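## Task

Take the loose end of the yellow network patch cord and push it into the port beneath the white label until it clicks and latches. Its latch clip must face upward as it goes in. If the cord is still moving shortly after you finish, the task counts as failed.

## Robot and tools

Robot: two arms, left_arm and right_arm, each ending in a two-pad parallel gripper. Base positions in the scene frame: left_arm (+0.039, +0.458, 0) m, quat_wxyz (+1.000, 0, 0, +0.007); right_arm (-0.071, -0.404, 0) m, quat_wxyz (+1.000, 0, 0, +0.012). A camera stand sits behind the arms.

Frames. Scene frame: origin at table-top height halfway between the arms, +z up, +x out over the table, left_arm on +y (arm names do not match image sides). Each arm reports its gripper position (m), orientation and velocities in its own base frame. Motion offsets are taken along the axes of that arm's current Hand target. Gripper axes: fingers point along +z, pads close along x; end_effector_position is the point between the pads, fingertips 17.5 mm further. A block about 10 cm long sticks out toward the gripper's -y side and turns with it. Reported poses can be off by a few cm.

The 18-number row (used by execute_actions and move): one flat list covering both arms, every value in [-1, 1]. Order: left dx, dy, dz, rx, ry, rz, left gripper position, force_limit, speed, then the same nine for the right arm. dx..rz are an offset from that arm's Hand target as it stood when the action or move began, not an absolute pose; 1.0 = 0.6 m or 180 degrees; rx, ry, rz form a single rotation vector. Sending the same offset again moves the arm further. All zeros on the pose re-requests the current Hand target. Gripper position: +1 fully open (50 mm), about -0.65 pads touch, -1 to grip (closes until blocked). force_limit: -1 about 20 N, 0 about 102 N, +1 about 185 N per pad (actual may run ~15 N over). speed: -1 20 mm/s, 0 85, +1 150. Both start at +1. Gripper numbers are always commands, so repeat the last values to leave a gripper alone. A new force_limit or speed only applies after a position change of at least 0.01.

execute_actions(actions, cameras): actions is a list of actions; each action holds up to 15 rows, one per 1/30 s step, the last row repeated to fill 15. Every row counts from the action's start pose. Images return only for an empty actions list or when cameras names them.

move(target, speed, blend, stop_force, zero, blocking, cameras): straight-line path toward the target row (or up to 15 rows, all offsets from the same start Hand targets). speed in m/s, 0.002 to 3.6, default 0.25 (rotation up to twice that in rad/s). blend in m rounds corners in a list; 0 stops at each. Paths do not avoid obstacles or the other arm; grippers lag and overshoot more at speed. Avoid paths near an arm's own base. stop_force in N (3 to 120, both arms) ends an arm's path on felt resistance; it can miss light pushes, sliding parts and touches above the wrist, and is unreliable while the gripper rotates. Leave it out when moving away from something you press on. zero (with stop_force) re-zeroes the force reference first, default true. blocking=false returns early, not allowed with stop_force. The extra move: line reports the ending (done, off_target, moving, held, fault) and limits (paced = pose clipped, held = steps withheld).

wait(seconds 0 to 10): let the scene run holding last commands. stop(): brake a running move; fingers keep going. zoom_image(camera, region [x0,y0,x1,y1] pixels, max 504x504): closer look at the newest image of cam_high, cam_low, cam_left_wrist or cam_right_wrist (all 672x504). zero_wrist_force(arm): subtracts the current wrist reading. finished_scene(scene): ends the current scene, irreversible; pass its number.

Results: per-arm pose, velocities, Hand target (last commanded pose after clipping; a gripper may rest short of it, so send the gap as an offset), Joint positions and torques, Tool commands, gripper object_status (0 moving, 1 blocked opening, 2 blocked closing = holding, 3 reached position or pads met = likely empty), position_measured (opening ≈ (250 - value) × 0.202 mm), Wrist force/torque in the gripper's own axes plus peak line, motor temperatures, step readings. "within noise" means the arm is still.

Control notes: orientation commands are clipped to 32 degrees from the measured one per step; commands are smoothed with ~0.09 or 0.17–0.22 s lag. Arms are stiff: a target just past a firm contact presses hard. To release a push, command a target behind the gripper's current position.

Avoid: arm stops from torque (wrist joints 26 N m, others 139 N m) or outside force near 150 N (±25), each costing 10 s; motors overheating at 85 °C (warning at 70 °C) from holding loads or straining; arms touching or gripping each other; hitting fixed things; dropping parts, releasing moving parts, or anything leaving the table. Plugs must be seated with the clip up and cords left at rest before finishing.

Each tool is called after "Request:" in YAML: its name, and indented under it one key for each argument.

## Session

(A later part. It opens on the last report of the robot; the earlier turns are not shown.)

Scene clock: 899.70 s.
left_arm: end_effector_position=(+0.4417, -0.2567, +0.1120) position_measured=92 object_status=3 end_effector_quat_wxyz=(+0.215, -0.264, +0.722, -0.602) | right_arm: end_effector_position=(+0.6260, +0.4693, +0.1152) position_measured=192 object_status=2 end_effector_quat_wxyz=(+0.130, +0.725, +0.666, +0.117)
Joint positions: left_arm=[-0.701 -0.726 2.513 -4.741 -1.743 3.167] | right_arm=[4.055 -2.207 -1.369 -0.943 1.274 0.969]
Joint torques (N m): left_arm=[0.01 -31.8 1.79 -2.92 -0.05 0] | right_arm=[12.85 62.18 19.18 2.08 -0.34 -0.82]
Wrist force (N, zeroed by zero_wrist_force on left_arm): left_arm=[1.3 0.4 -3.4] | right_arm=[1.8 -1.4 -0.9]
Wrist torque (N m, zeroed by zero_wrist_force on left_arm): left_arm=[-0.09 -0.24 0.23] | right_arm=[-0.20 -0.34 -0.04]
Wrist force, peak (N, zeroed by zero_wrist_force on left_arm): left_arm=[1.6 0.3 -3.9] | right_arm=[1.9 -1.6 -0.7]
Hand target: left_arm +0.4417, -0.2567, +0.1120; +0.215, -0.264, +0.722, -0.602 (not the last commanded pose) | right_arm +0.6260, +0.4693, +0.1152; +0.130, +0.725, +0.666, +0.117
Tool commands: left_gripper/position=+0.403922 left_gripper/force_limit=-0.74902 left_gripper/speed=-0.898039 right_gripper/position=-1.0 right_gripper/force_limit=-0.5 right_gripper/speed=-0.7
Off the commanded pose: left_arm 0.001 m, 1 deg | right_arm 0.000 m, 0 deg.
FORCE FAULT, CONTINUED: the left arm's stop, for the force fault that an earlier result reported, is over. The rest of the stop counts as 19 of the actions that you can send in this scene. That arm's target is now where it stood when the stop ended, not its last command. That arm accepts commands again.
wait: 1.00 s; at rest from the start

Request:
move:
  target:
    - [0,-0.05,-0.0087,0,0,0,0.4,-0.75,-0.9,0,0,0,0,0,0,-1,-0.5,-0.7]
    - [0.0017,-0.0858,-0.003,-0.0833,0,0,0.4,-0.75,-0.9,0,0,0,0,0,0,-1,-0.5,-0.7]
  speed: 0.1
  blend: [0.01,0]
  cameras: ["cam_left_wrist", "cam_low"]

Request:
zoom_image:
  camera: "cam_left_wrist"
  region: [220, 100, 470, 300]

Scene clock: 906.33 s.
left_arm: end_effector_position=(+0.4462, -0.2631, +0.1631) position_measured=92 object_status=3 end_effector_quat_wxyz=(+0.179, -0.290, +0.795, -0.502) | right_arm: end_effector_position=(+0.6260, +0.4693, +0.1152) position_measured=192 object_status=2 end_effector_quat_wxyz=(+0.130, +0.725, +0.666, +0.117)
Joint positions: left_arm=[-0.72 -1.243 2.562 -4.01 -1.714 3.203] | right_arm=[4.055 -2.207 -1.369 -0.943 1.274 0.969]
Joint torques (N m): left_arm=[6.94 -28.31 -0.43 -2.38 -2.35 -1.75] | right_arm=[13.43 62.65 19.85 2.11 0.53 -0.82]
Wrist force (N, zeroed by zero_wrist_force on left_arm): left_arm=[1.0 0.5 -2.7] | right_arm=[1.7 -1.5 -0.8]
Wrist torque (N m, zeroed by zero_wrist_force on left_arm): left_arm=[-0.07 -0.19 0.05] | right_arm=[-0.21 -0.32 -0.04]
Wrist force, peak (N, zeroed by zero_wrist_force on left_arm): left_arm=[1.6 -0.2 -4.1] | right_arm=[1.8 -1.6 -0.9]
Hand target: left_arm +0.4461, -0.2630, +0.1630; +0.179, -0.290, +0.795, -0.502 | right_arm +0.6260, +0.4693, +0.1152; +0.130, +0.725, +0.666, +0.117
Off the commanded pose: left_arm 0.000 m, 0 deg | right_arm 0.000 m, 0 deg.
move: done
Images, in order (width x height): cam_low 672x504, cam_left_wrist 672x504.

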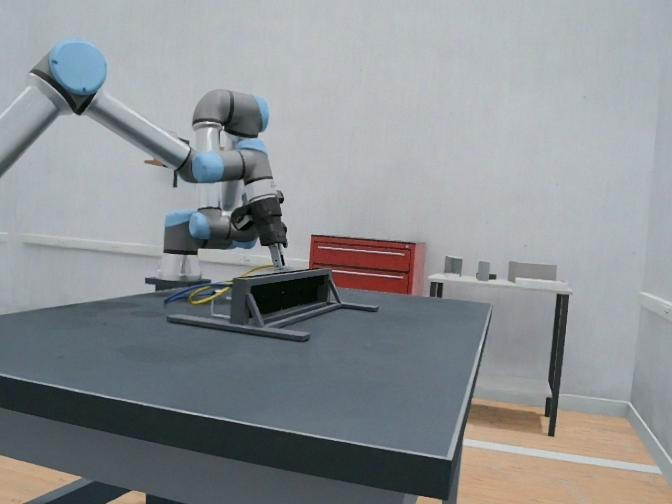

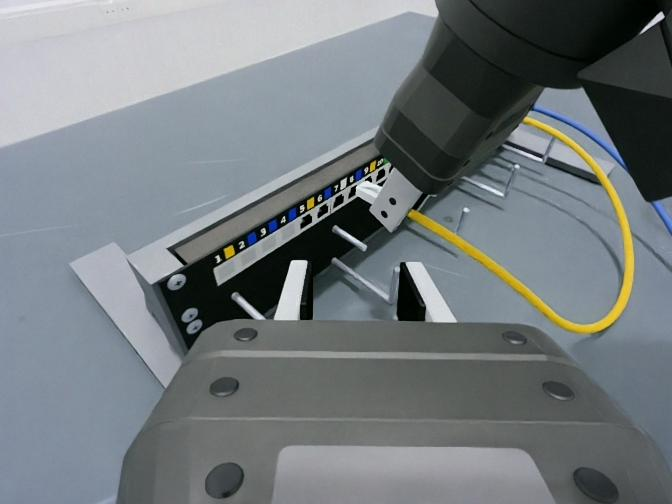

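Scaled by 2.016.

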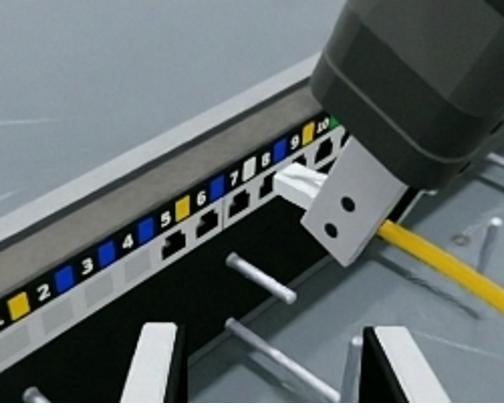

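Request:
zoom_image:
  camera: "cam_left_wrist"
  region: [320, 160, 420, 240]

Request:
zoom_image:
  camera: "cam_left_wrist"
  region: [280, 160, 360, 240]

Scaled by 5.040.

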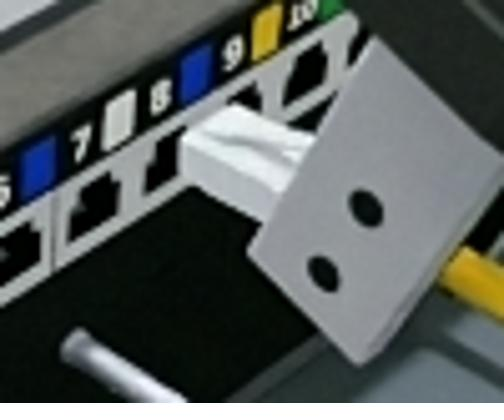

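Scaled by 6.300.

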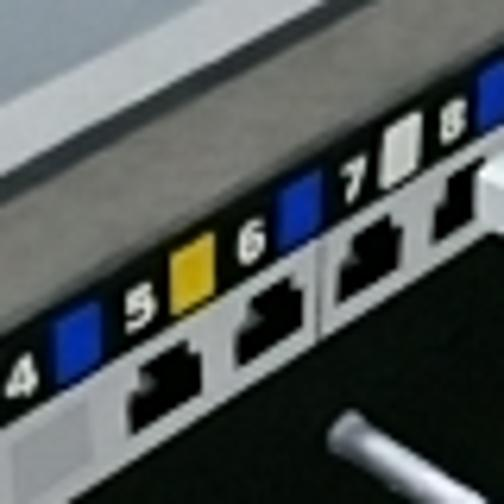

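Request:
move:
  target: [0,0,0,0,0,0,0.4,-0.75,-0.9,-0.0022,0.0028,0.0453,0,0,0,-1,-0.5,-0.7]
  speed: 0.05
  cameras: ["cam_left_wrist", "cam_right_wrist"]

Request:
zoom_image:
  camera: "cam_left_wrist"
  region: [310, 160, 400, 240]

Request:
zoom_image:
  camera: "cam_left_wrist"
  region: [220, 100, 470, 300]

Request:
zoom_image:
  camera: "cam_right_wrist"
  region: [240, 200, 480, 330]

Scene clock: 976.87 s.
left_arm: end_effector_position=(+0.4461, -0.2630, +0.1630) position_measured=92 object_status=3 end_effector_quat_wxyz=(+0.179, -0.290, +0.795, -0.502) | right_arm: end_effector_position=(+0.6369, +0.4668, +0.0901) position_measured=192 object_status=2 end_effector_quat_wxyz=(+0.130, +0.725, +0.666, +0.117)
Joint positions: left_arm=[-0.72 -1.243 2.562 -4.01 -1.714 3.203] | right_arm=[4.041 -2.249 -1.369 -0.897 1.277 0.955]
Joint torques (N m): left_arm=[6.79 -25.45 3.17 -3.65 -2.35 -1.85] | right_arm=[6.48 62.3 31.47 1.99 0.86 1.03]
Wrist force (N, zeroed by zero_wrist_force on left_arm): left_arm=[1.0 0.4 -2.9] | right_arm=[1.6 -1.5 -0.8]
Wrist torque (N m, zeroed by zero_wrist_force on left_arm): left_arm=[-0.10 -0.18 0.05] | right_arm=[-0.23 -0.31 0.05]
Wrist force, peak (N, zeroed by zero_wrist_force on left_arm): left_arm=[1.1 0.5 -3.1] | right_arm=[2.0 -1.5 -2.0]
Hand target: left_arm +0.4461, -0.2630, +0.1630; +0.179, -0.290, +0.795, -0.502 | right_arm +0.6368, +0.4670, +0.0903; +0.130, +0.725, +0.666, +0.117
Off the commanded pose: left_arm 0.000 m, 0 deg | right_arm 0.000 m, 0 deg.
move: done
Images, in order (width x height): cam_left_wrist 672x504, cam_right_wrist 672x504.

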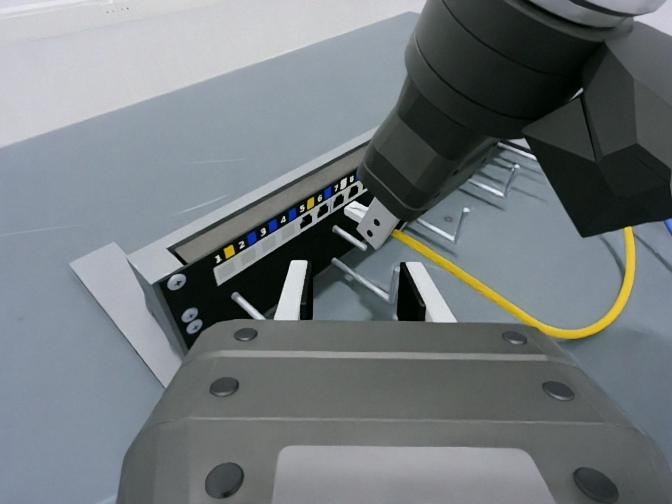

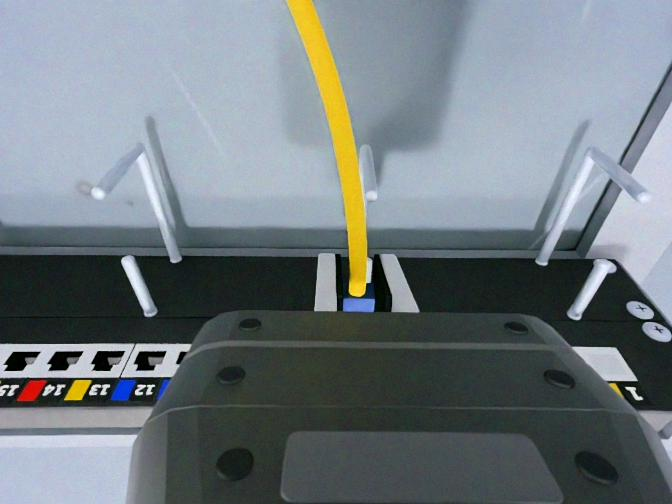

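Scaled by 5.600.

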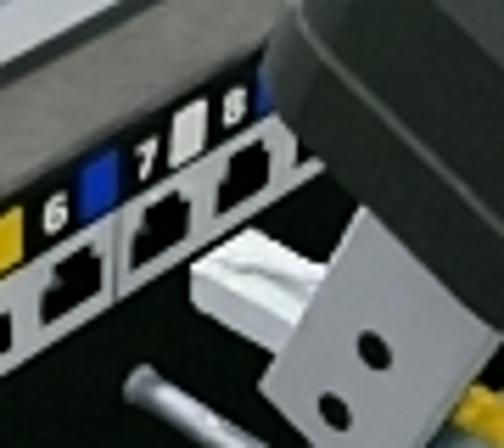

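Scaled by 2.016.

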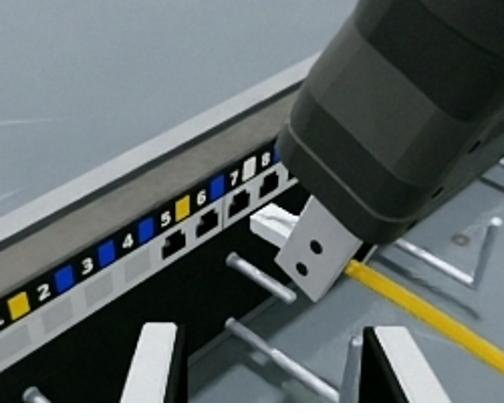

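Scaled by 2.100.

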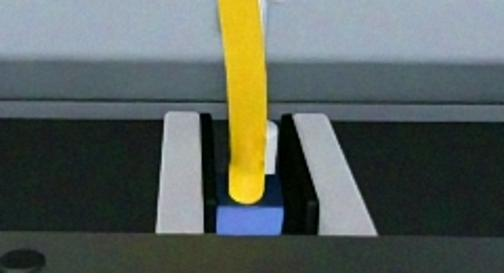

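Request:
zoom_image:
  camera: "cam_right_wrist"
  region: [0, 320, 200, 420]

Request:
zoom_image:
  camera: "cam_right_wrist"
  region: [500, 300, 672, 420]

Request:
zoom_image:
  camera: "cam_right_wrist"
  region: [310, 180, 410, 320]

Request:
zoom_image:
  camera: "cam_left_wrist"
  region: [320, 180, 380, 230]

Scaled by 2.520.

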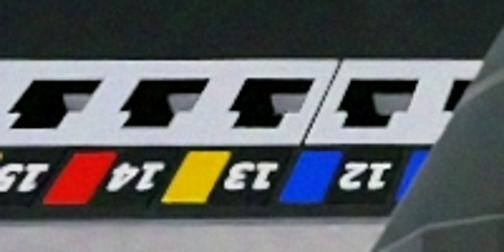

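Scaled by 2.930.

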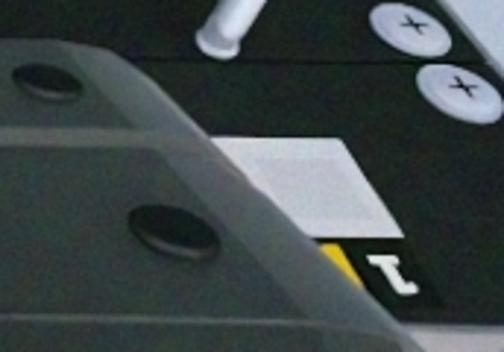

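Scaled by 3.600.

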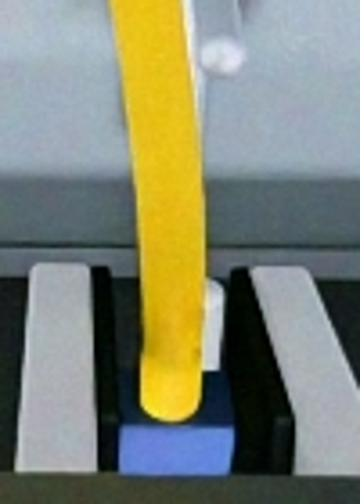

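Scaled by 8.400.

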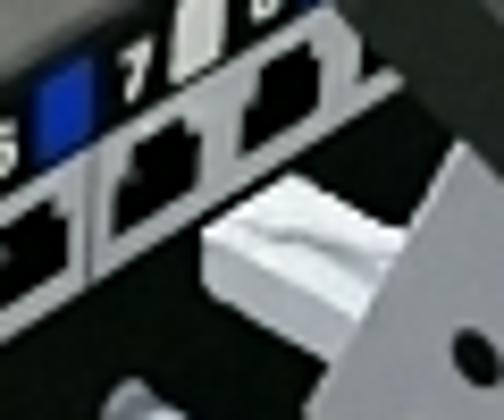

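Request:
move:
  target: [-0.1333,0,0,0,0,0,0.4,-0.75,-0.9,0,0,0,0,0,0,-1,-0.5,-0.7]
  speed: 0.12
  cameras: ["cam_left_wrist"]

Request:
zoom_image:
  camera: "cam_left_wrist"
  region: [400, 160, 500, 240]

Request:
zoom_image:
  camera: "cam_left_wrist"
  region: [420, 180, 480, 230]

Scene clock: 1123.63 s.
left_arm: end_effector_position=(+0.5075, -0.2118, +0.1624) position_measured=92 object_status=3 end_effector_quat_wxyz=(+0.179, -0.290, +0.795, -0.502) | right_arm: end_effector_position=(+0.6368, +0.4670, +0.0903) position_measured=192 object_status=2 end_effector_quat_wxyz=(+0.130, +0.725, +0.666, +0.117)
Joint positions: left_arm=[-0.468 -1.186 2.423 -3.898 -1.939 3.319] | right_arm=[4.041 -2.249 -1.369 -0.897 1.277 0.955]
Joint torques (N m): left_arm=[5.75 -35.77 1.47 -5.82 0.36 -1.32] | right_arm=[13.54 63.61 29.55 4.42 -2.64 1.32]
Wrist force (N, zeroed by zero_wrist_force on left_arm): left_arm=[0.9 0.5 -2.9] | right_arm=[1.7 -1.4 -0.7]
Wrist torque (N m, zeroed by zero_wrist_force on left_arm): left_arm=[-0.08 -0.17 0.22] | right_arm=[-0.20 -0.33 0.04]
Wrist force, peak (N, zeroed by zero_wrist_force on left_arm): left_arm=[2.8 0.3 -2.8] | right_arm=[1.9 -1.6 -0.7]
Hand target: left_arm +0.5075, -0.2118, +0.1624; +0.179, -0.290, +0.795, -0.502 | right_arm +0.6368, +0.4670, +0.0903; +0.130, +0.725, +0.666, +0.117
Off the commanded pose: left_arm 0.000 m, 0 deg | right_arm 0.000 m, 0 deg.
move: done
Images, in order (width x height): cam_left_wrist 672x504.

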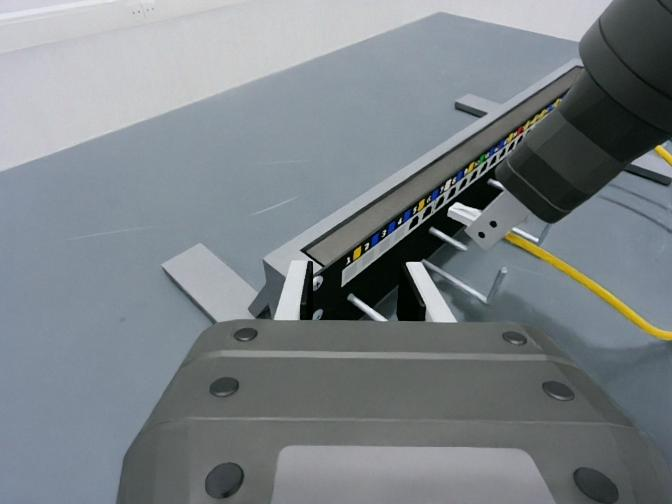

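Scaled by 5.040.

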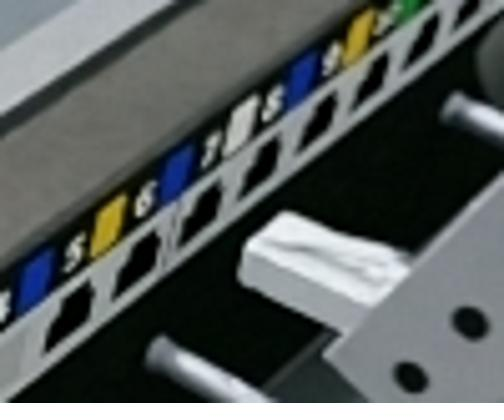

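Scaled by 8.400.

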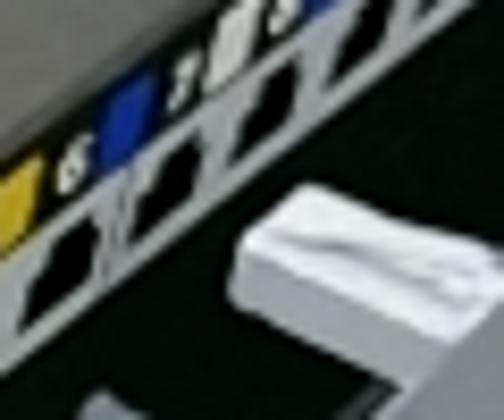

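Request:
move:
  target: [0,0,0,0,0,0,0.4,-0.75,-0.9,0.0027,0.0115,0.0022,0,0,0,-1,-0.5,-0.7]
  speed: 0.03
  stop_force: 8
  cameras: ["cam_left_wrist", "cam_right_wrist"]

Request:
zoom_image:
  camera: "cam_left_wrist"
  region: [420, 180, 480, 230]

Request:
zoom_image:
  camera: "cam_left_wrist"
  region: [400, 150, 500, 240]

Scene clock: 1180.30 s.
left_arm: end_effector_position=(+0.5075, -0.2118, +0.1624) position_measured=92 object_status=3 end_effector_quat_wxyz=(+0.179, -0.290, +0.795, -0.502) | right_arm: end_effector_position=(+0.6438, +0.4680, +0.0914) position_measured=192 object_status=2 end_effector_quat_wxyz=(+0.130, +0.725, +0.666, +0.117)
Joint positions: left_arm=[-0.468 -1.186 2.423 -3.898 -1.939 3.319] | right_arm=[4.034 -2.261 -1.345 -0.907 1.279 0.948]
Joint torques (N m): left_arm=[4.45 -34.89 2.06 -5.87 -1.74 1.04] | right_arm=[12.91 63.22 18.45 4.63 -1.02 1.14]
Wrist force (N, zeroed by zero_wrist_force on left_arm): left_arm=[1.0 0.4 -2.8] | right_arm=[1.8 -1.4 -0.9]
Wrist torque (N m, zeroed by zero_wrist_force on left_arm): left_arm=[-0.10 -0.18 0.22] | right_arm=[-0.20 -0.34 0.05]
Wrist force, peak (N, zeroed by zero_wrist_force on left_arm): left_arm=[1.1 0.5 -3.1] | right_arm=[1.9 -2.2 -0.9]
Hand target: left_arm +0.5075, -0.2118, +0.1624; +0.179, -0.290, +0.795, -0.502 | right_arm +0.6438, +0.4680, +0.0914; +0.130, +0.725, +0.666, +0.117
Off the commanded pose: left_arm 0.000 m, 0 deg | right_arm 0.000 m, 0 deg.
move: done
Images, in order (width x height): cam_left_wrist 672x504, cam_right_wrist 672x504.

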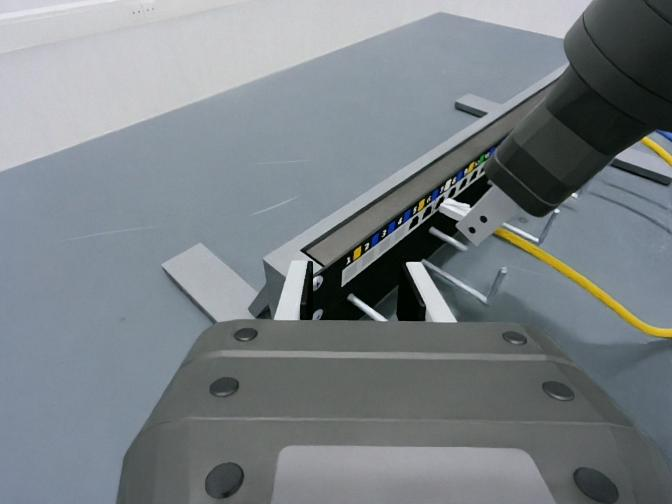

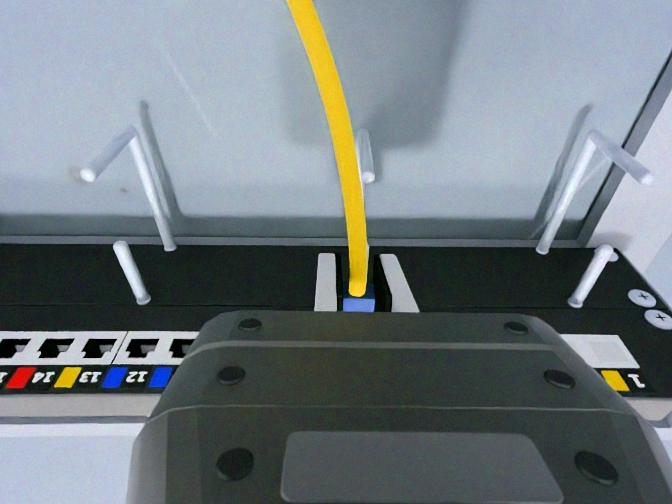

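Scaled by 8.400.

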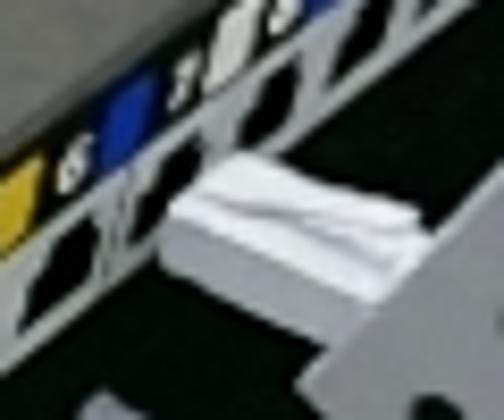

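Scaled by 5.040.

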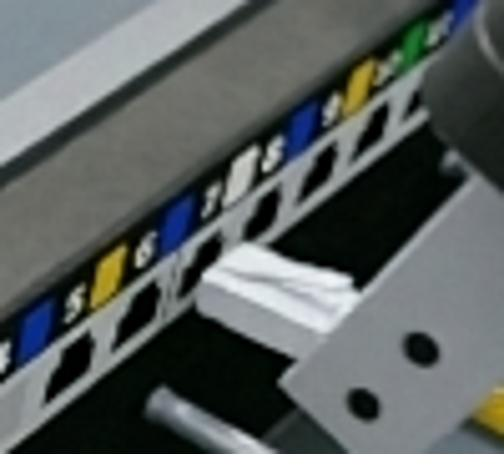

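Request:
move:
  target: [0,0,0,0,0,0,0.4,-0.75,-0.9,0,0.0093,0.0034,0,0,0,-1,-0.5,-0.7]
  speed: 0.01
  stop_force: 5
  cameras: ["cam_left_wrist", "cam_right_wrist"]

Request:
zoom_image:
  camera: "cam_left_wrist"
  region: [420, 180, 480, 230]

Scene clock: 1196.70 s.
left_arm: end_effector_position=(+0.5075, -0.2118, +0.1624) position_measured=92 object_status=3 end_effector_quat_wxyz=(+0.179, -0.290, +0.795, -0.502) | right_arm: end_effector_position=(+0.6498, +0.4675, +0.0914) position_measured=192 object_status=2 end_effector_quat_wxyz=(+0.130, +0.725, +0.666, +0.117)
Joint positions: left_arm=[-0.468 -1.186 2.423 -3.898 -1.939 3.319] | right_arm=[4.028 -2.27 -1.328 -0.912 1.28 0.941]
Joint torques (N m): left_arm=[-1.14 -32.69 2.06 -5.99 0.85 -0.34] | right_arm=[13.54 65.12 19.46 4.6 -0.42 1.12]
Wrist force (N, zeroed by zero_wrist_force on left_arm): left_arm=[0.8 0.3 -2.8] | right_arm=[2.1 -1.5 0.3]
Wrist torque (N m, zeroed by zero_wrist_force on left_arm): left_arm=[-0.11 -0.15 0.22] | right_arm=[-0.16 -0.32 0.04]
Wrist force, peak (N, zeroed by zero_wrist_force on left_arm): left_arm=[1.0 0.5 -3.1] | right_arm=[1.4 -6.3 -1.5]
Hand target: left_arm +0.5075, -0.2118, +0.1624; +0.179, -0.290, +0.795, -0.502 | right_arm +0.6498, +0.4675, +0.0914; +0.130, +0.725, +0.666, +0.117
Off the commanded pose: left_arm 0.000 m, 0 deg | right_arm 0.000 m, 0 deg.
move: done
Images, in order (width x height): cam_left_wrist 672x504, cam_right_wrist 672x504.

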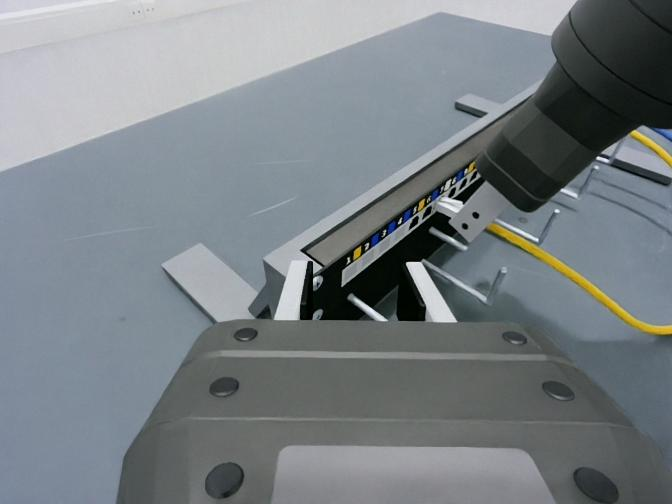

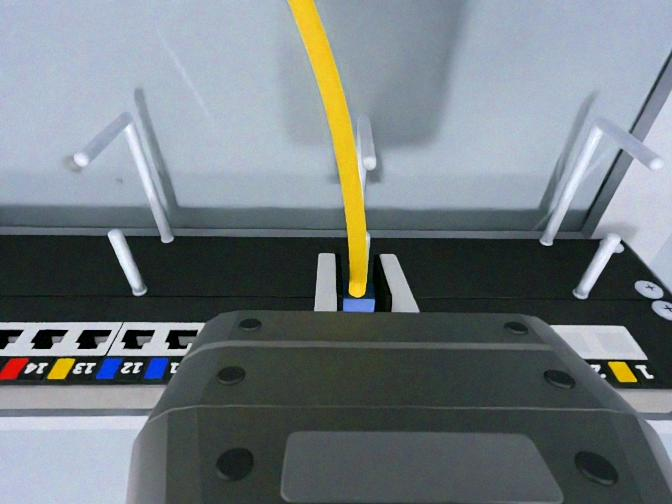

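Scaled by 8.400.

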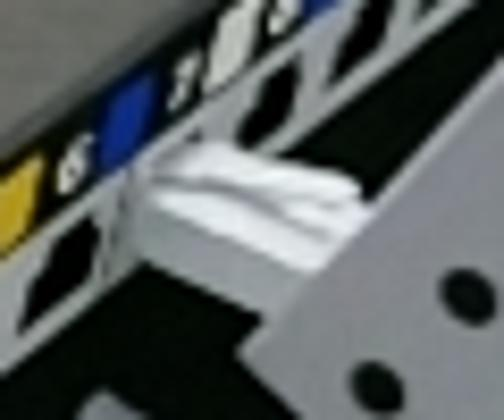

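Request:
move:
  target: [0,0,0,0,0,0,0.4,-0.75,-0.9,0,0.0078,0.0028,0,0,0,-1,-0.5,-0.7]
  speed: 0.01
  stop_force: 5
  cameras: ["cam_left_wrist", "cam_right_wrist"]

Request:
zoom_image:
  camera: "cam_left_wrist"
  region: [420, 180, 480, 230]

Scene clock: 1205.67 s.
left_arm: end_effector_position=(+0.5075, -0.2118, +0.1624) position_measured=92 object_status=3 end_effector_quat_wxyz=(+0.179, -0.290, +0.795, -0.502) | right_arm: end_effector_position=(+0.6521, +0.4674, +0.0915) position_measured=192 object_status=2 end_effector_quat_wxyz=(+0.130, +0.725, +0.666, +0.117)
Joint positions: left_arm=[-0.468 -1.186 2.423 -3.898 -1.939 3.319] | right_arm=[4.025 -2.274 -1.322 -0.914 1.28 0.938]
Joint torques (N m): left_arm=[-5.37 -31.28 2.09 -6.01 1.31 -1.53] | right_arm=[17.14 66.05 20.1 3.84 -1.42 1.27]
Wrist force (N, zeroed by zero_wrist_force on left_arm): left_arm=[1.0 0.4 -2.8] | right_arm=[0.7 3.9 3.8]
Wrist torque (N m, zeroed by zero_wrist_force on left_arm): left_arm=[-0.10 -0.19 0.22] | right_arm=[-0.02 -0.35 0.05]
Wrist force, peak (N, zeroed by zero_wrist_force on left_arm): left_arm=[0.8 0.7 -3.1] | right_arm=[1.6 -7.4 0.2]
Hand target: left_arm +0.5075, -0.2118, +0.1624; +0.179, -0.290, +0.795, -0.502 | right_arm +0.6521, +0.4674, +0.0915; +0.130, +0.725, +0.666, +0.117 (not the last commanded pose)
Off the commanded pose: left_arm 0.000 m, 0 deg | right_arm 0.003 m, 0 deg.
move: contact (right_arm)
Images, in order (width x height): cam_left_wrist 672x504, cam_right_wrist 672x504.

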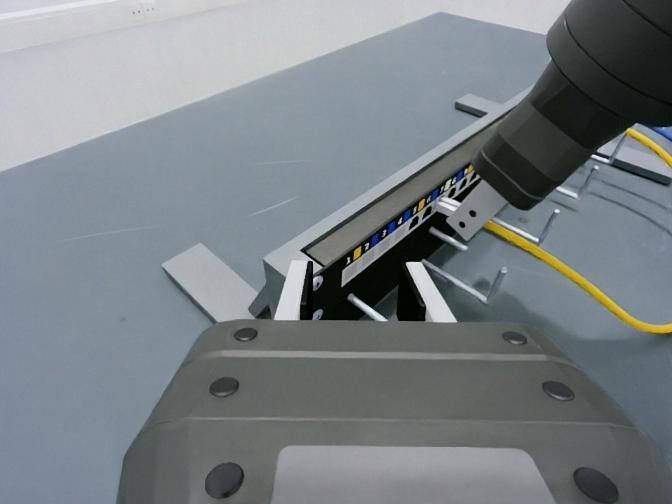

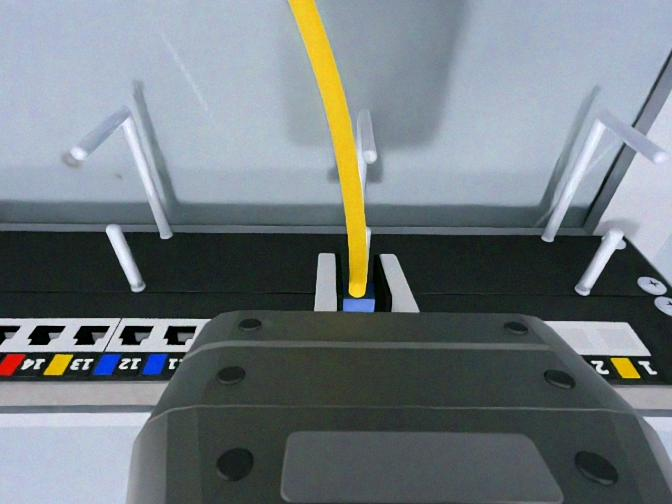

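Scaled by 8.400.

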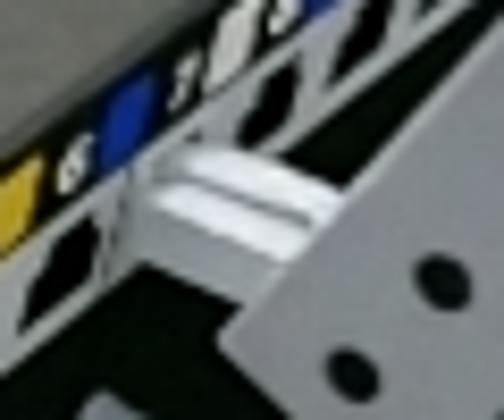

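Request:
move:
  target: [0,0,0,0,0,0,0.4,-0.75,-0.9,0,0.0093,0.0034,0,0,0,-1,-0.5,-0.7]
  speed: 0.008
  stop_force: 15
  cameras: ["cam_left_wrist", "cam_right_wrist"]

Request:
zoom_image:
  camera: "cam_left_wrist"
  region: [420, 180, 480, 230]

Request:
zoom_image:
  camera: "cam_right_wrist"
  region: [310, 180, 410, 320]

Scene clock: 1220.47 s.
left_arm: end_effector_position=(+0.5075, -0.2118, +0.1624) position_measured=92 object_status=3 end_effector_quat_wxyz=(+0.179, -0.290, +0.795, -0.502) | right_arm: end_effector_position=(+0.6525, +0.4675, +0.0916) position_measured=192 object_status=2 end_effector_quat_wxyz=(+0.130, +0.725, +0.666, +0.117)
Joint positions: left_arm=[-0.468 -1.186 2.423 -3.898 -1.939 3.319] | right_arm=[4.025 -2.275 -1.32 -0.915 1.281 0.937]
Joint torques (N m): left_arm=[-5.14 -29.29 1.62 -5.91 1.35 -1.72] | right_arm=[16.25 66.46 20.47 4.32 -2.47 1.23]
Wrist force (N, zeroed by zero_wrist_force on left_arm): left_arm=[0.9 0.6 -2.9] | right_arm=[-0.4 0.1 3.1]
Wrist torque (N m, zeroed by zero_wrist_force on left_arm): left_arm=[-0.07 -0.17 0.22] | right_arm=[-0.10 -0.34 0.09]
Wrist force, peak (N, zeroed by zero_wrist_force on left_arm): left_arm=[1.1 0.6 -2.9] | right_arm=[-1.4 -11.6 -1.1]
Hand target: left_arm +0.5075, -0.2118, +0.1624; +0.179, -0.290, +0.795, -0.502 | right_arm +0.6525, +0.4675, +0.0916; +0.130, +0.725, +0.666, +0.117 (not the last commanded pose)
Off the commanded pose: left_arm 0.000 m, 0 deg | right_arm 0.006 m, 0 deg.
move: contact (right_arm)
Images, in order (width x height): cam_left_wrist 672x504, cam_right_wrist 672x504.

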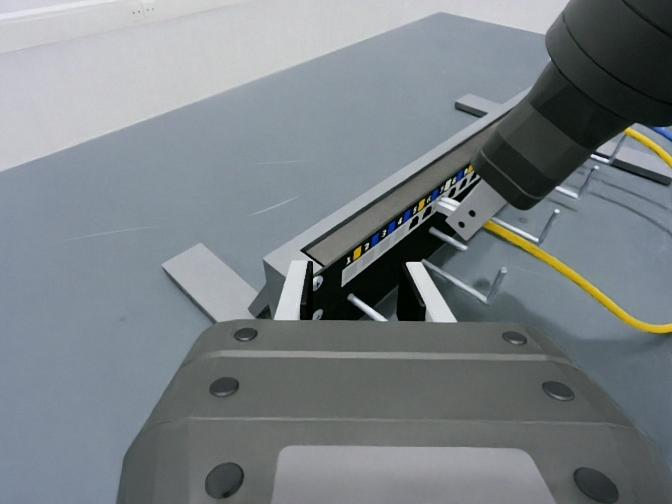

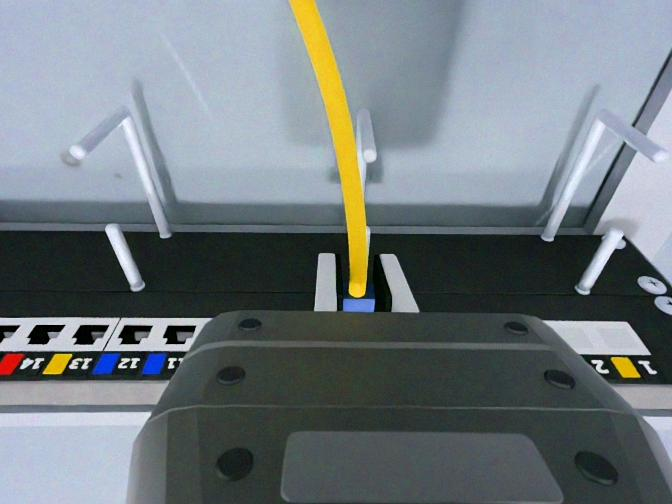

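Scaled by 8.400.

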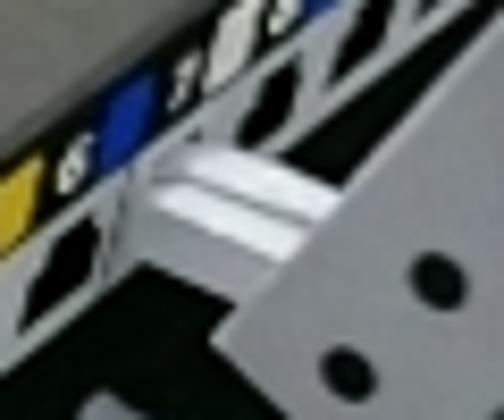

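Scaled by 3.600.

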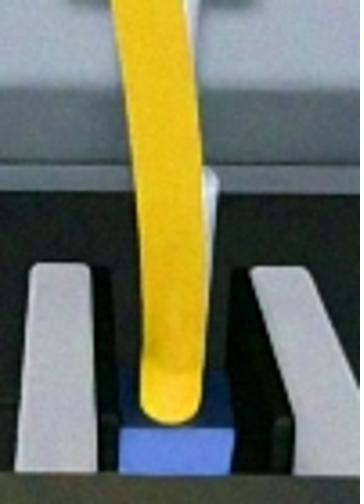

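Request:
zoom_image:
  camera: "cam_left_wrist"
  region: [428, 190, 456, 218]

Request:
zoom_image:
  camera: "cam_left_wrist"
  region: [420, 190, 448, 218]

Scaled by 18.000.

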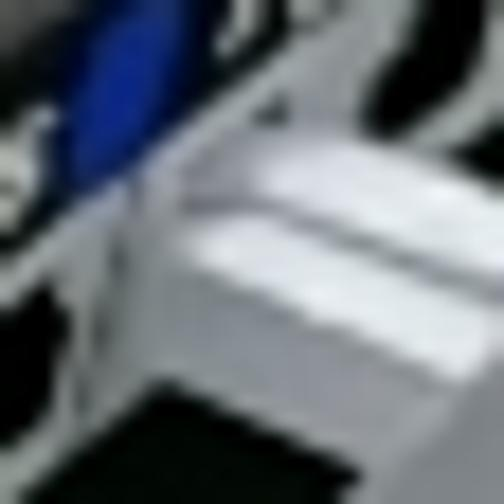

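Scaled by 18.000.

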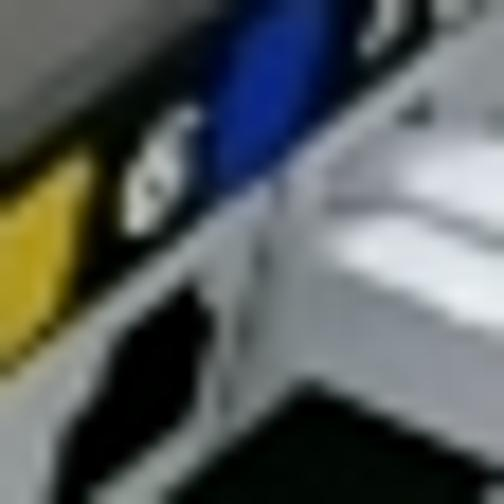

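Request:
move:
  target:
    - [0,0,0,0,0,0,0.4,-0.75,-0.9,-0.001,0,0,0,0,0,-1,-0.5,-0.7]
    - [0,0,0,0,0,0,0.4,-0.75,-0.9,-0.001,0.0078,0.0028,0,0,0,-1,-0.5,-0.7]
  speed: 0.006
  stop_force: 12
  zero: false
  cameras: ["cam_left_wrist"]

Request:
zoom_image:
  camera: "cam_left_wrist"
  region: [420, 180, 480, 230]

Scene clock: 1293.30 s.
left_arm: end_effector_position=(+0.5075, -0.2118, +0.1624) position_measured=92 object_status=3 end_effector_quat_wxyz=(+0.179, -0.290, +0.795, -0.502) | right_arm: end_effector_position=(+0.6528, +0.4670, +0.0917) position_measured=192 object_status=2 end_effector_quat_wxyz=(+0.130, +0.725, +0.666, +0.117)
Joint positions: left_arm=[-0.468 -1.186 2.423 -3.898 -1.939 3.319] | right_arm=[4.024 -2.275 -1.32 -0.914 1.281 0.936]
Joint torques (N m): left_arm=[-5.38 -27.84 2.19 -5.87 1.38 -1.73] | right_arm=[14.29 67.39 20.86 4.79 -3.24 1.34]
Wrist force (N, zeroed by zero_wrist_force on left_arm): left_arm=[0.8 0.6 -2.8] | right_arm=[2.5 -2.4 3.1]
Wrist torque (N m, zeroed by zero_wrist_force on left_arm): left_arm=[-0.06 -0.16 0.22] | right_arm=[-0.14 -0.33 0.01]
Wrist force, peak (N, zeroed by zero_wrist_force on left_arm): left_arm=[1.1 0.5 -3.0] | right_arm=[3.3 -12.1 -0.3]
Hand target: left_arm +0.5075, -0.2118, +0.1624; +0.179, -0.290, +0.795, -0.502 | right_arm +0.6528, +0.4670, +0.0917; +0.130, +0.725, +0.666, +0.117 (not the last commanded pose)
Off the commanded pose: left_arm 0.000 m, 0 deg | right_arm 0.005 m, 0 deg.
move: contact (right_arm); path passed 1 of 2 targets
Images, in order (width x height): cam_left_wrist 672x504.

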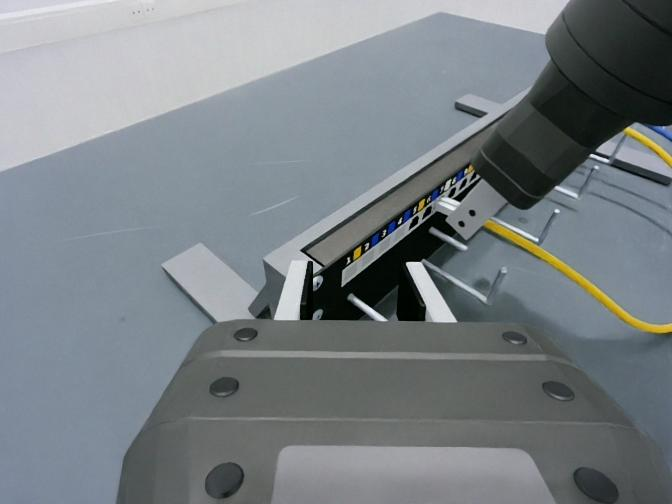

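Scaled by 8.400.

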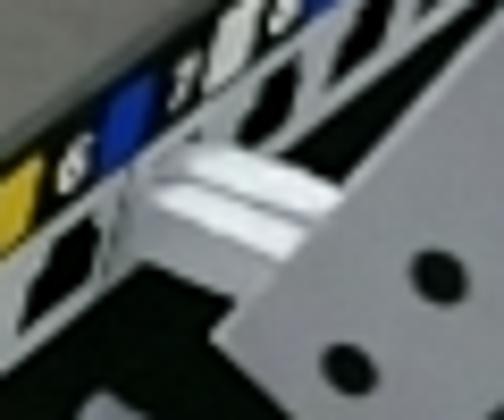

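Request:
move:
  target: [0,0,0,0,0,0,0.4,-0.75,-0.9,0.0004,0.0078,0.0028,0,0,0,-1,-0.5,-0.7]
  speed: 0.006
  stop_force: 25
  zero: false
  cameras: ["cam_left_wrist", "cam_right_wrist"]

Request:
zoom_image:
  camera: "cam_left_wrist"
  region: [420, 180, 480, 230]

Request:
zoom_image:
  camera: "cam_right_wrist"
  region: [310, 180, 410, 320]

Scene clock: 1307.20 s.
left_arm: end_effector_position=(+0.5075, -0.2118, +0.1624) position_measured=92 object_status=3 end_effector_quat_wxyz=(+0.179, -0.290, +0.795, -0.502) | right_arm: end_effector_position=(+0.6543, +0.4671, +0.0917) position_measured=192 object_status=2 end_effector_quat_wxyz=(+0.130, +0.725, +0.666, +0.117)
Joint positions: left_arm=[-0.468 -1.186 2.423 -3.898 -1.939 3.319] | right_arm=[4.022 -2.277 -1.316 -0.915 1.281 0.935]
Joint torques (N m): left_arm=[-5.3 -25.94 1.21 -5.92 1.34 -1.67] | right_arm=[10.14 68.98 23.93 6.47 -4.88 1.29]
Wrist force (N, zeroed by zero_wrist_force on left_arm): left_arm=[1.0 0.7 -2.7] | right_arm=[1.0 -12.4 1.9]
Wrist torque (N m, zeroed by zero_wrist_force on left_arm): left_arm=[-0.05 -0.18 0.22] | right_arm=[-0.40 -0.37 0.06]
Wrist force, peak (N, zeroed by zero_wrist_force on left_arm): left_arm=[1.2 0.5 -3.0] | right_arm=[1.5 -22.5 -2.6]
Hand target: left_arm +0.5075, -0.2118, +0.1624; +0.179, -0.290, +0.795, -0.502 | right_arm +0.6543, +0.4671, +0.0917; +0.130, +0.725, +0.666, +0.117 (not the last commanded pose)
Off the commanded pose: left_arm 0.000 m, 0 deg | right_arm 0.004 m, 0 deg.
move: contact (right_arm)
Images, in order (width x height): cam_left_wrist 672x504, cam_right_wrist 672x504.

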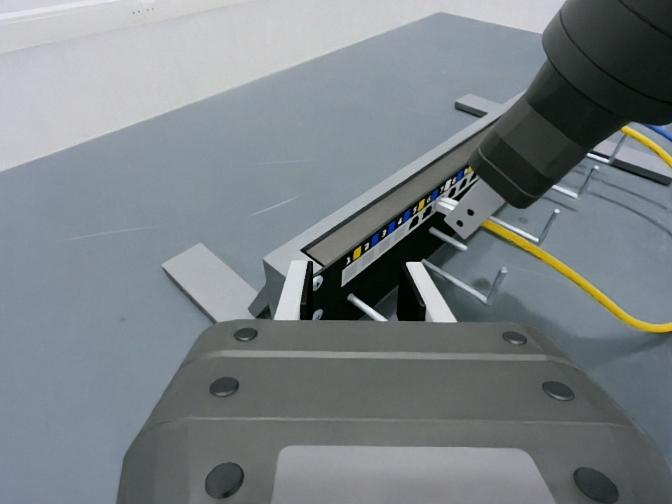

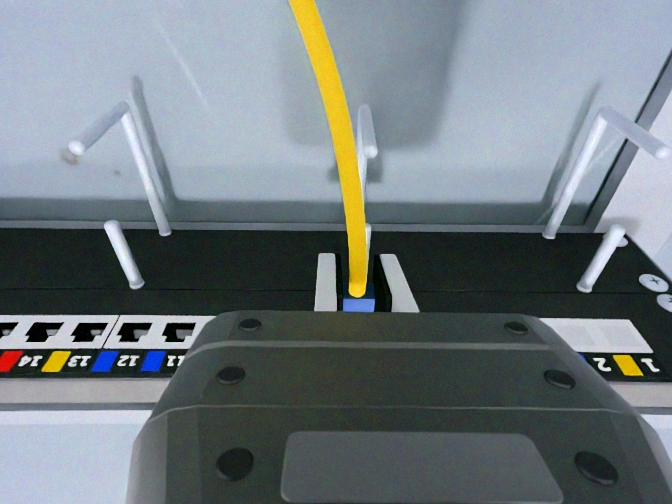

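Scaled by 8.400.

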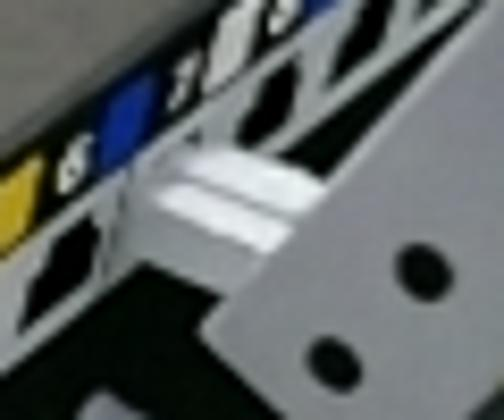

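Scaled by 3.600.

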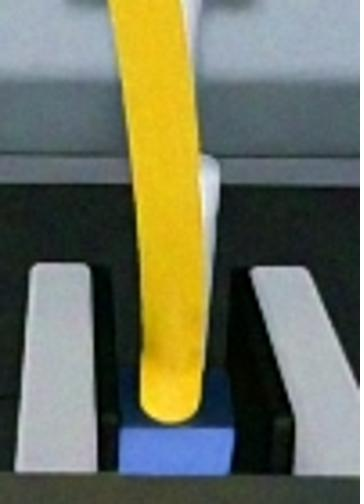

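Request:
move:
  target: [0,0,0,0,0,0,0.4,-0.75,-0.9,0,0.0078,0.0028,0,0,0,-1,-0.5,-0.7]
  speed: 0.006
  stop_force: 38
  zero: false
  cameras: ["cam_left_wrist", "cam_right_wrist"]

Request:
zoom_image:
  camera: "cam_left_wrist"
  region: [420, 180, 480, 230]

Request:
zoom_image:
  camera: "cam_right_wrist"
  region: [310, 180, 410, 320]

Scene clock: 1340.70 s.
left_arm: end_effector_position=(+0.5075, -0.2118, +0.1624) position_measured=92 object_status=3 end_effector_quat_wxyz=(+0.179, -0.290, +0.795, -0.502) | right_arm: end_effector_position=(+0.6592, +0.4666, +0.0917) position_measured=192 object_status=2 end_effector_quat_wxyz=(+0.130, +0.725, +0.666, +0.117)
Joint positions: left_arm=[-0.468 -1.186 2.423 -3.898 -1.939 3.319] | right_arm=[4.017 -2.285 -1.302 -0.92 1.283 0.929]
Joint torques (N m): left_arm=[-5.57 -23.09 1.38 -5.87 1.35 -1.75] | right_arm=[-9.99 67.7 25.5 7.92 -4.37 1.16]
Wrist force (N, zeroed by zero_wrist_force on left_arm): left_arm=[0.9 0.7 -2.6] | right_arm=[3.6 -27.3 -3.3]
Wrist torque (N m, zeroed by zero_wrist_force on left_arm): left_arm=[-0.05 -0.17 0.22] | right_arm=[-0.61 -0.33 0.03]
Wrist force, peak (N, zeroed by zero_wrist_force on left_arm): left_arm=[1.2 0.7 -3.0] | right_arm=[-2.3 -32.4 -5.5]
Hand target: left_arm +0.5075, -0.2118, +0.1624; +0.179, -0.290, +0.795, -0.502 | right_arm +0.6592, +0.4667, +0.0918; +0.130, +0.725, +0.666, +0.117
Off the commanded pose: left_arm 0.000 m, 0 deg | right_arm 0.000 m, 0 deg.
move: done
Images, in order (width x height): cam_left_wrist 672x504, cam_right_wrist 672x504.

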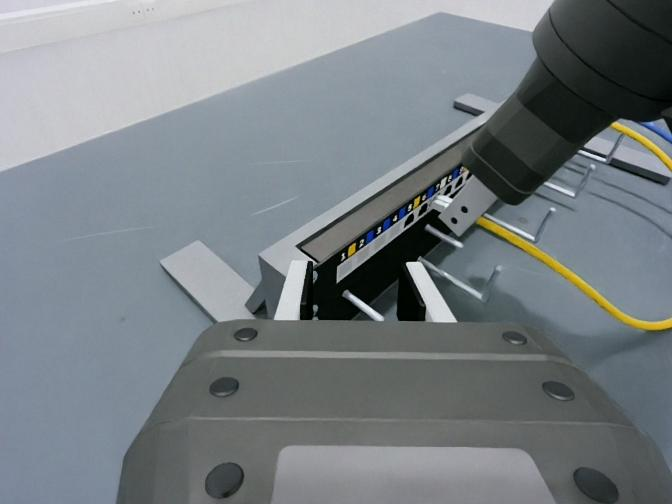

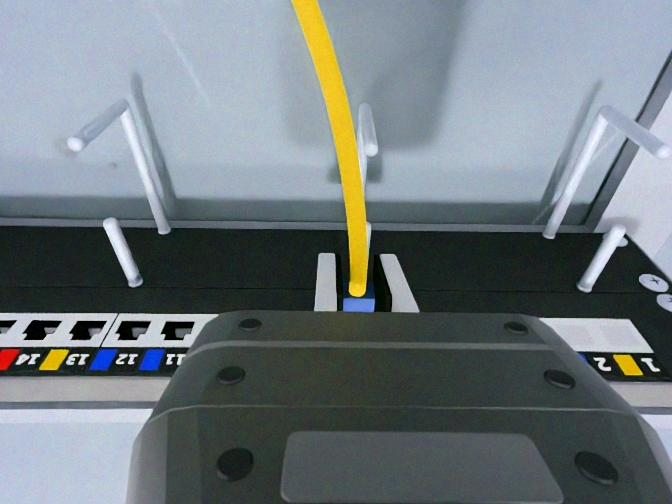

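Scaled by 8.400.

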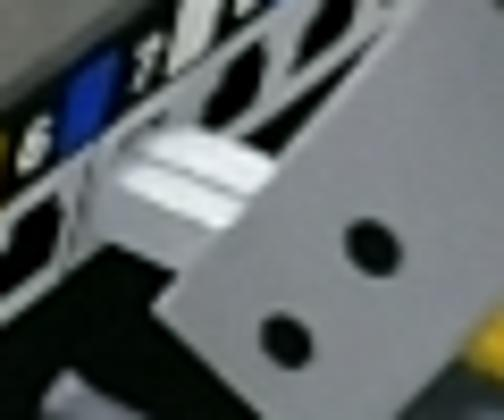

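Scaled by 3.600.

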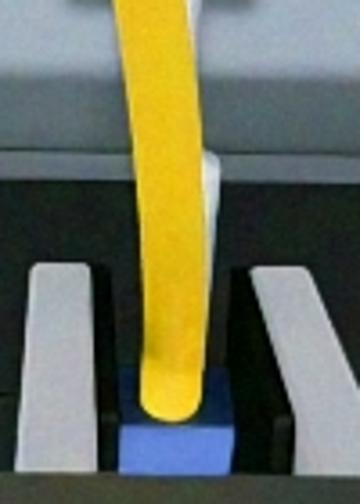

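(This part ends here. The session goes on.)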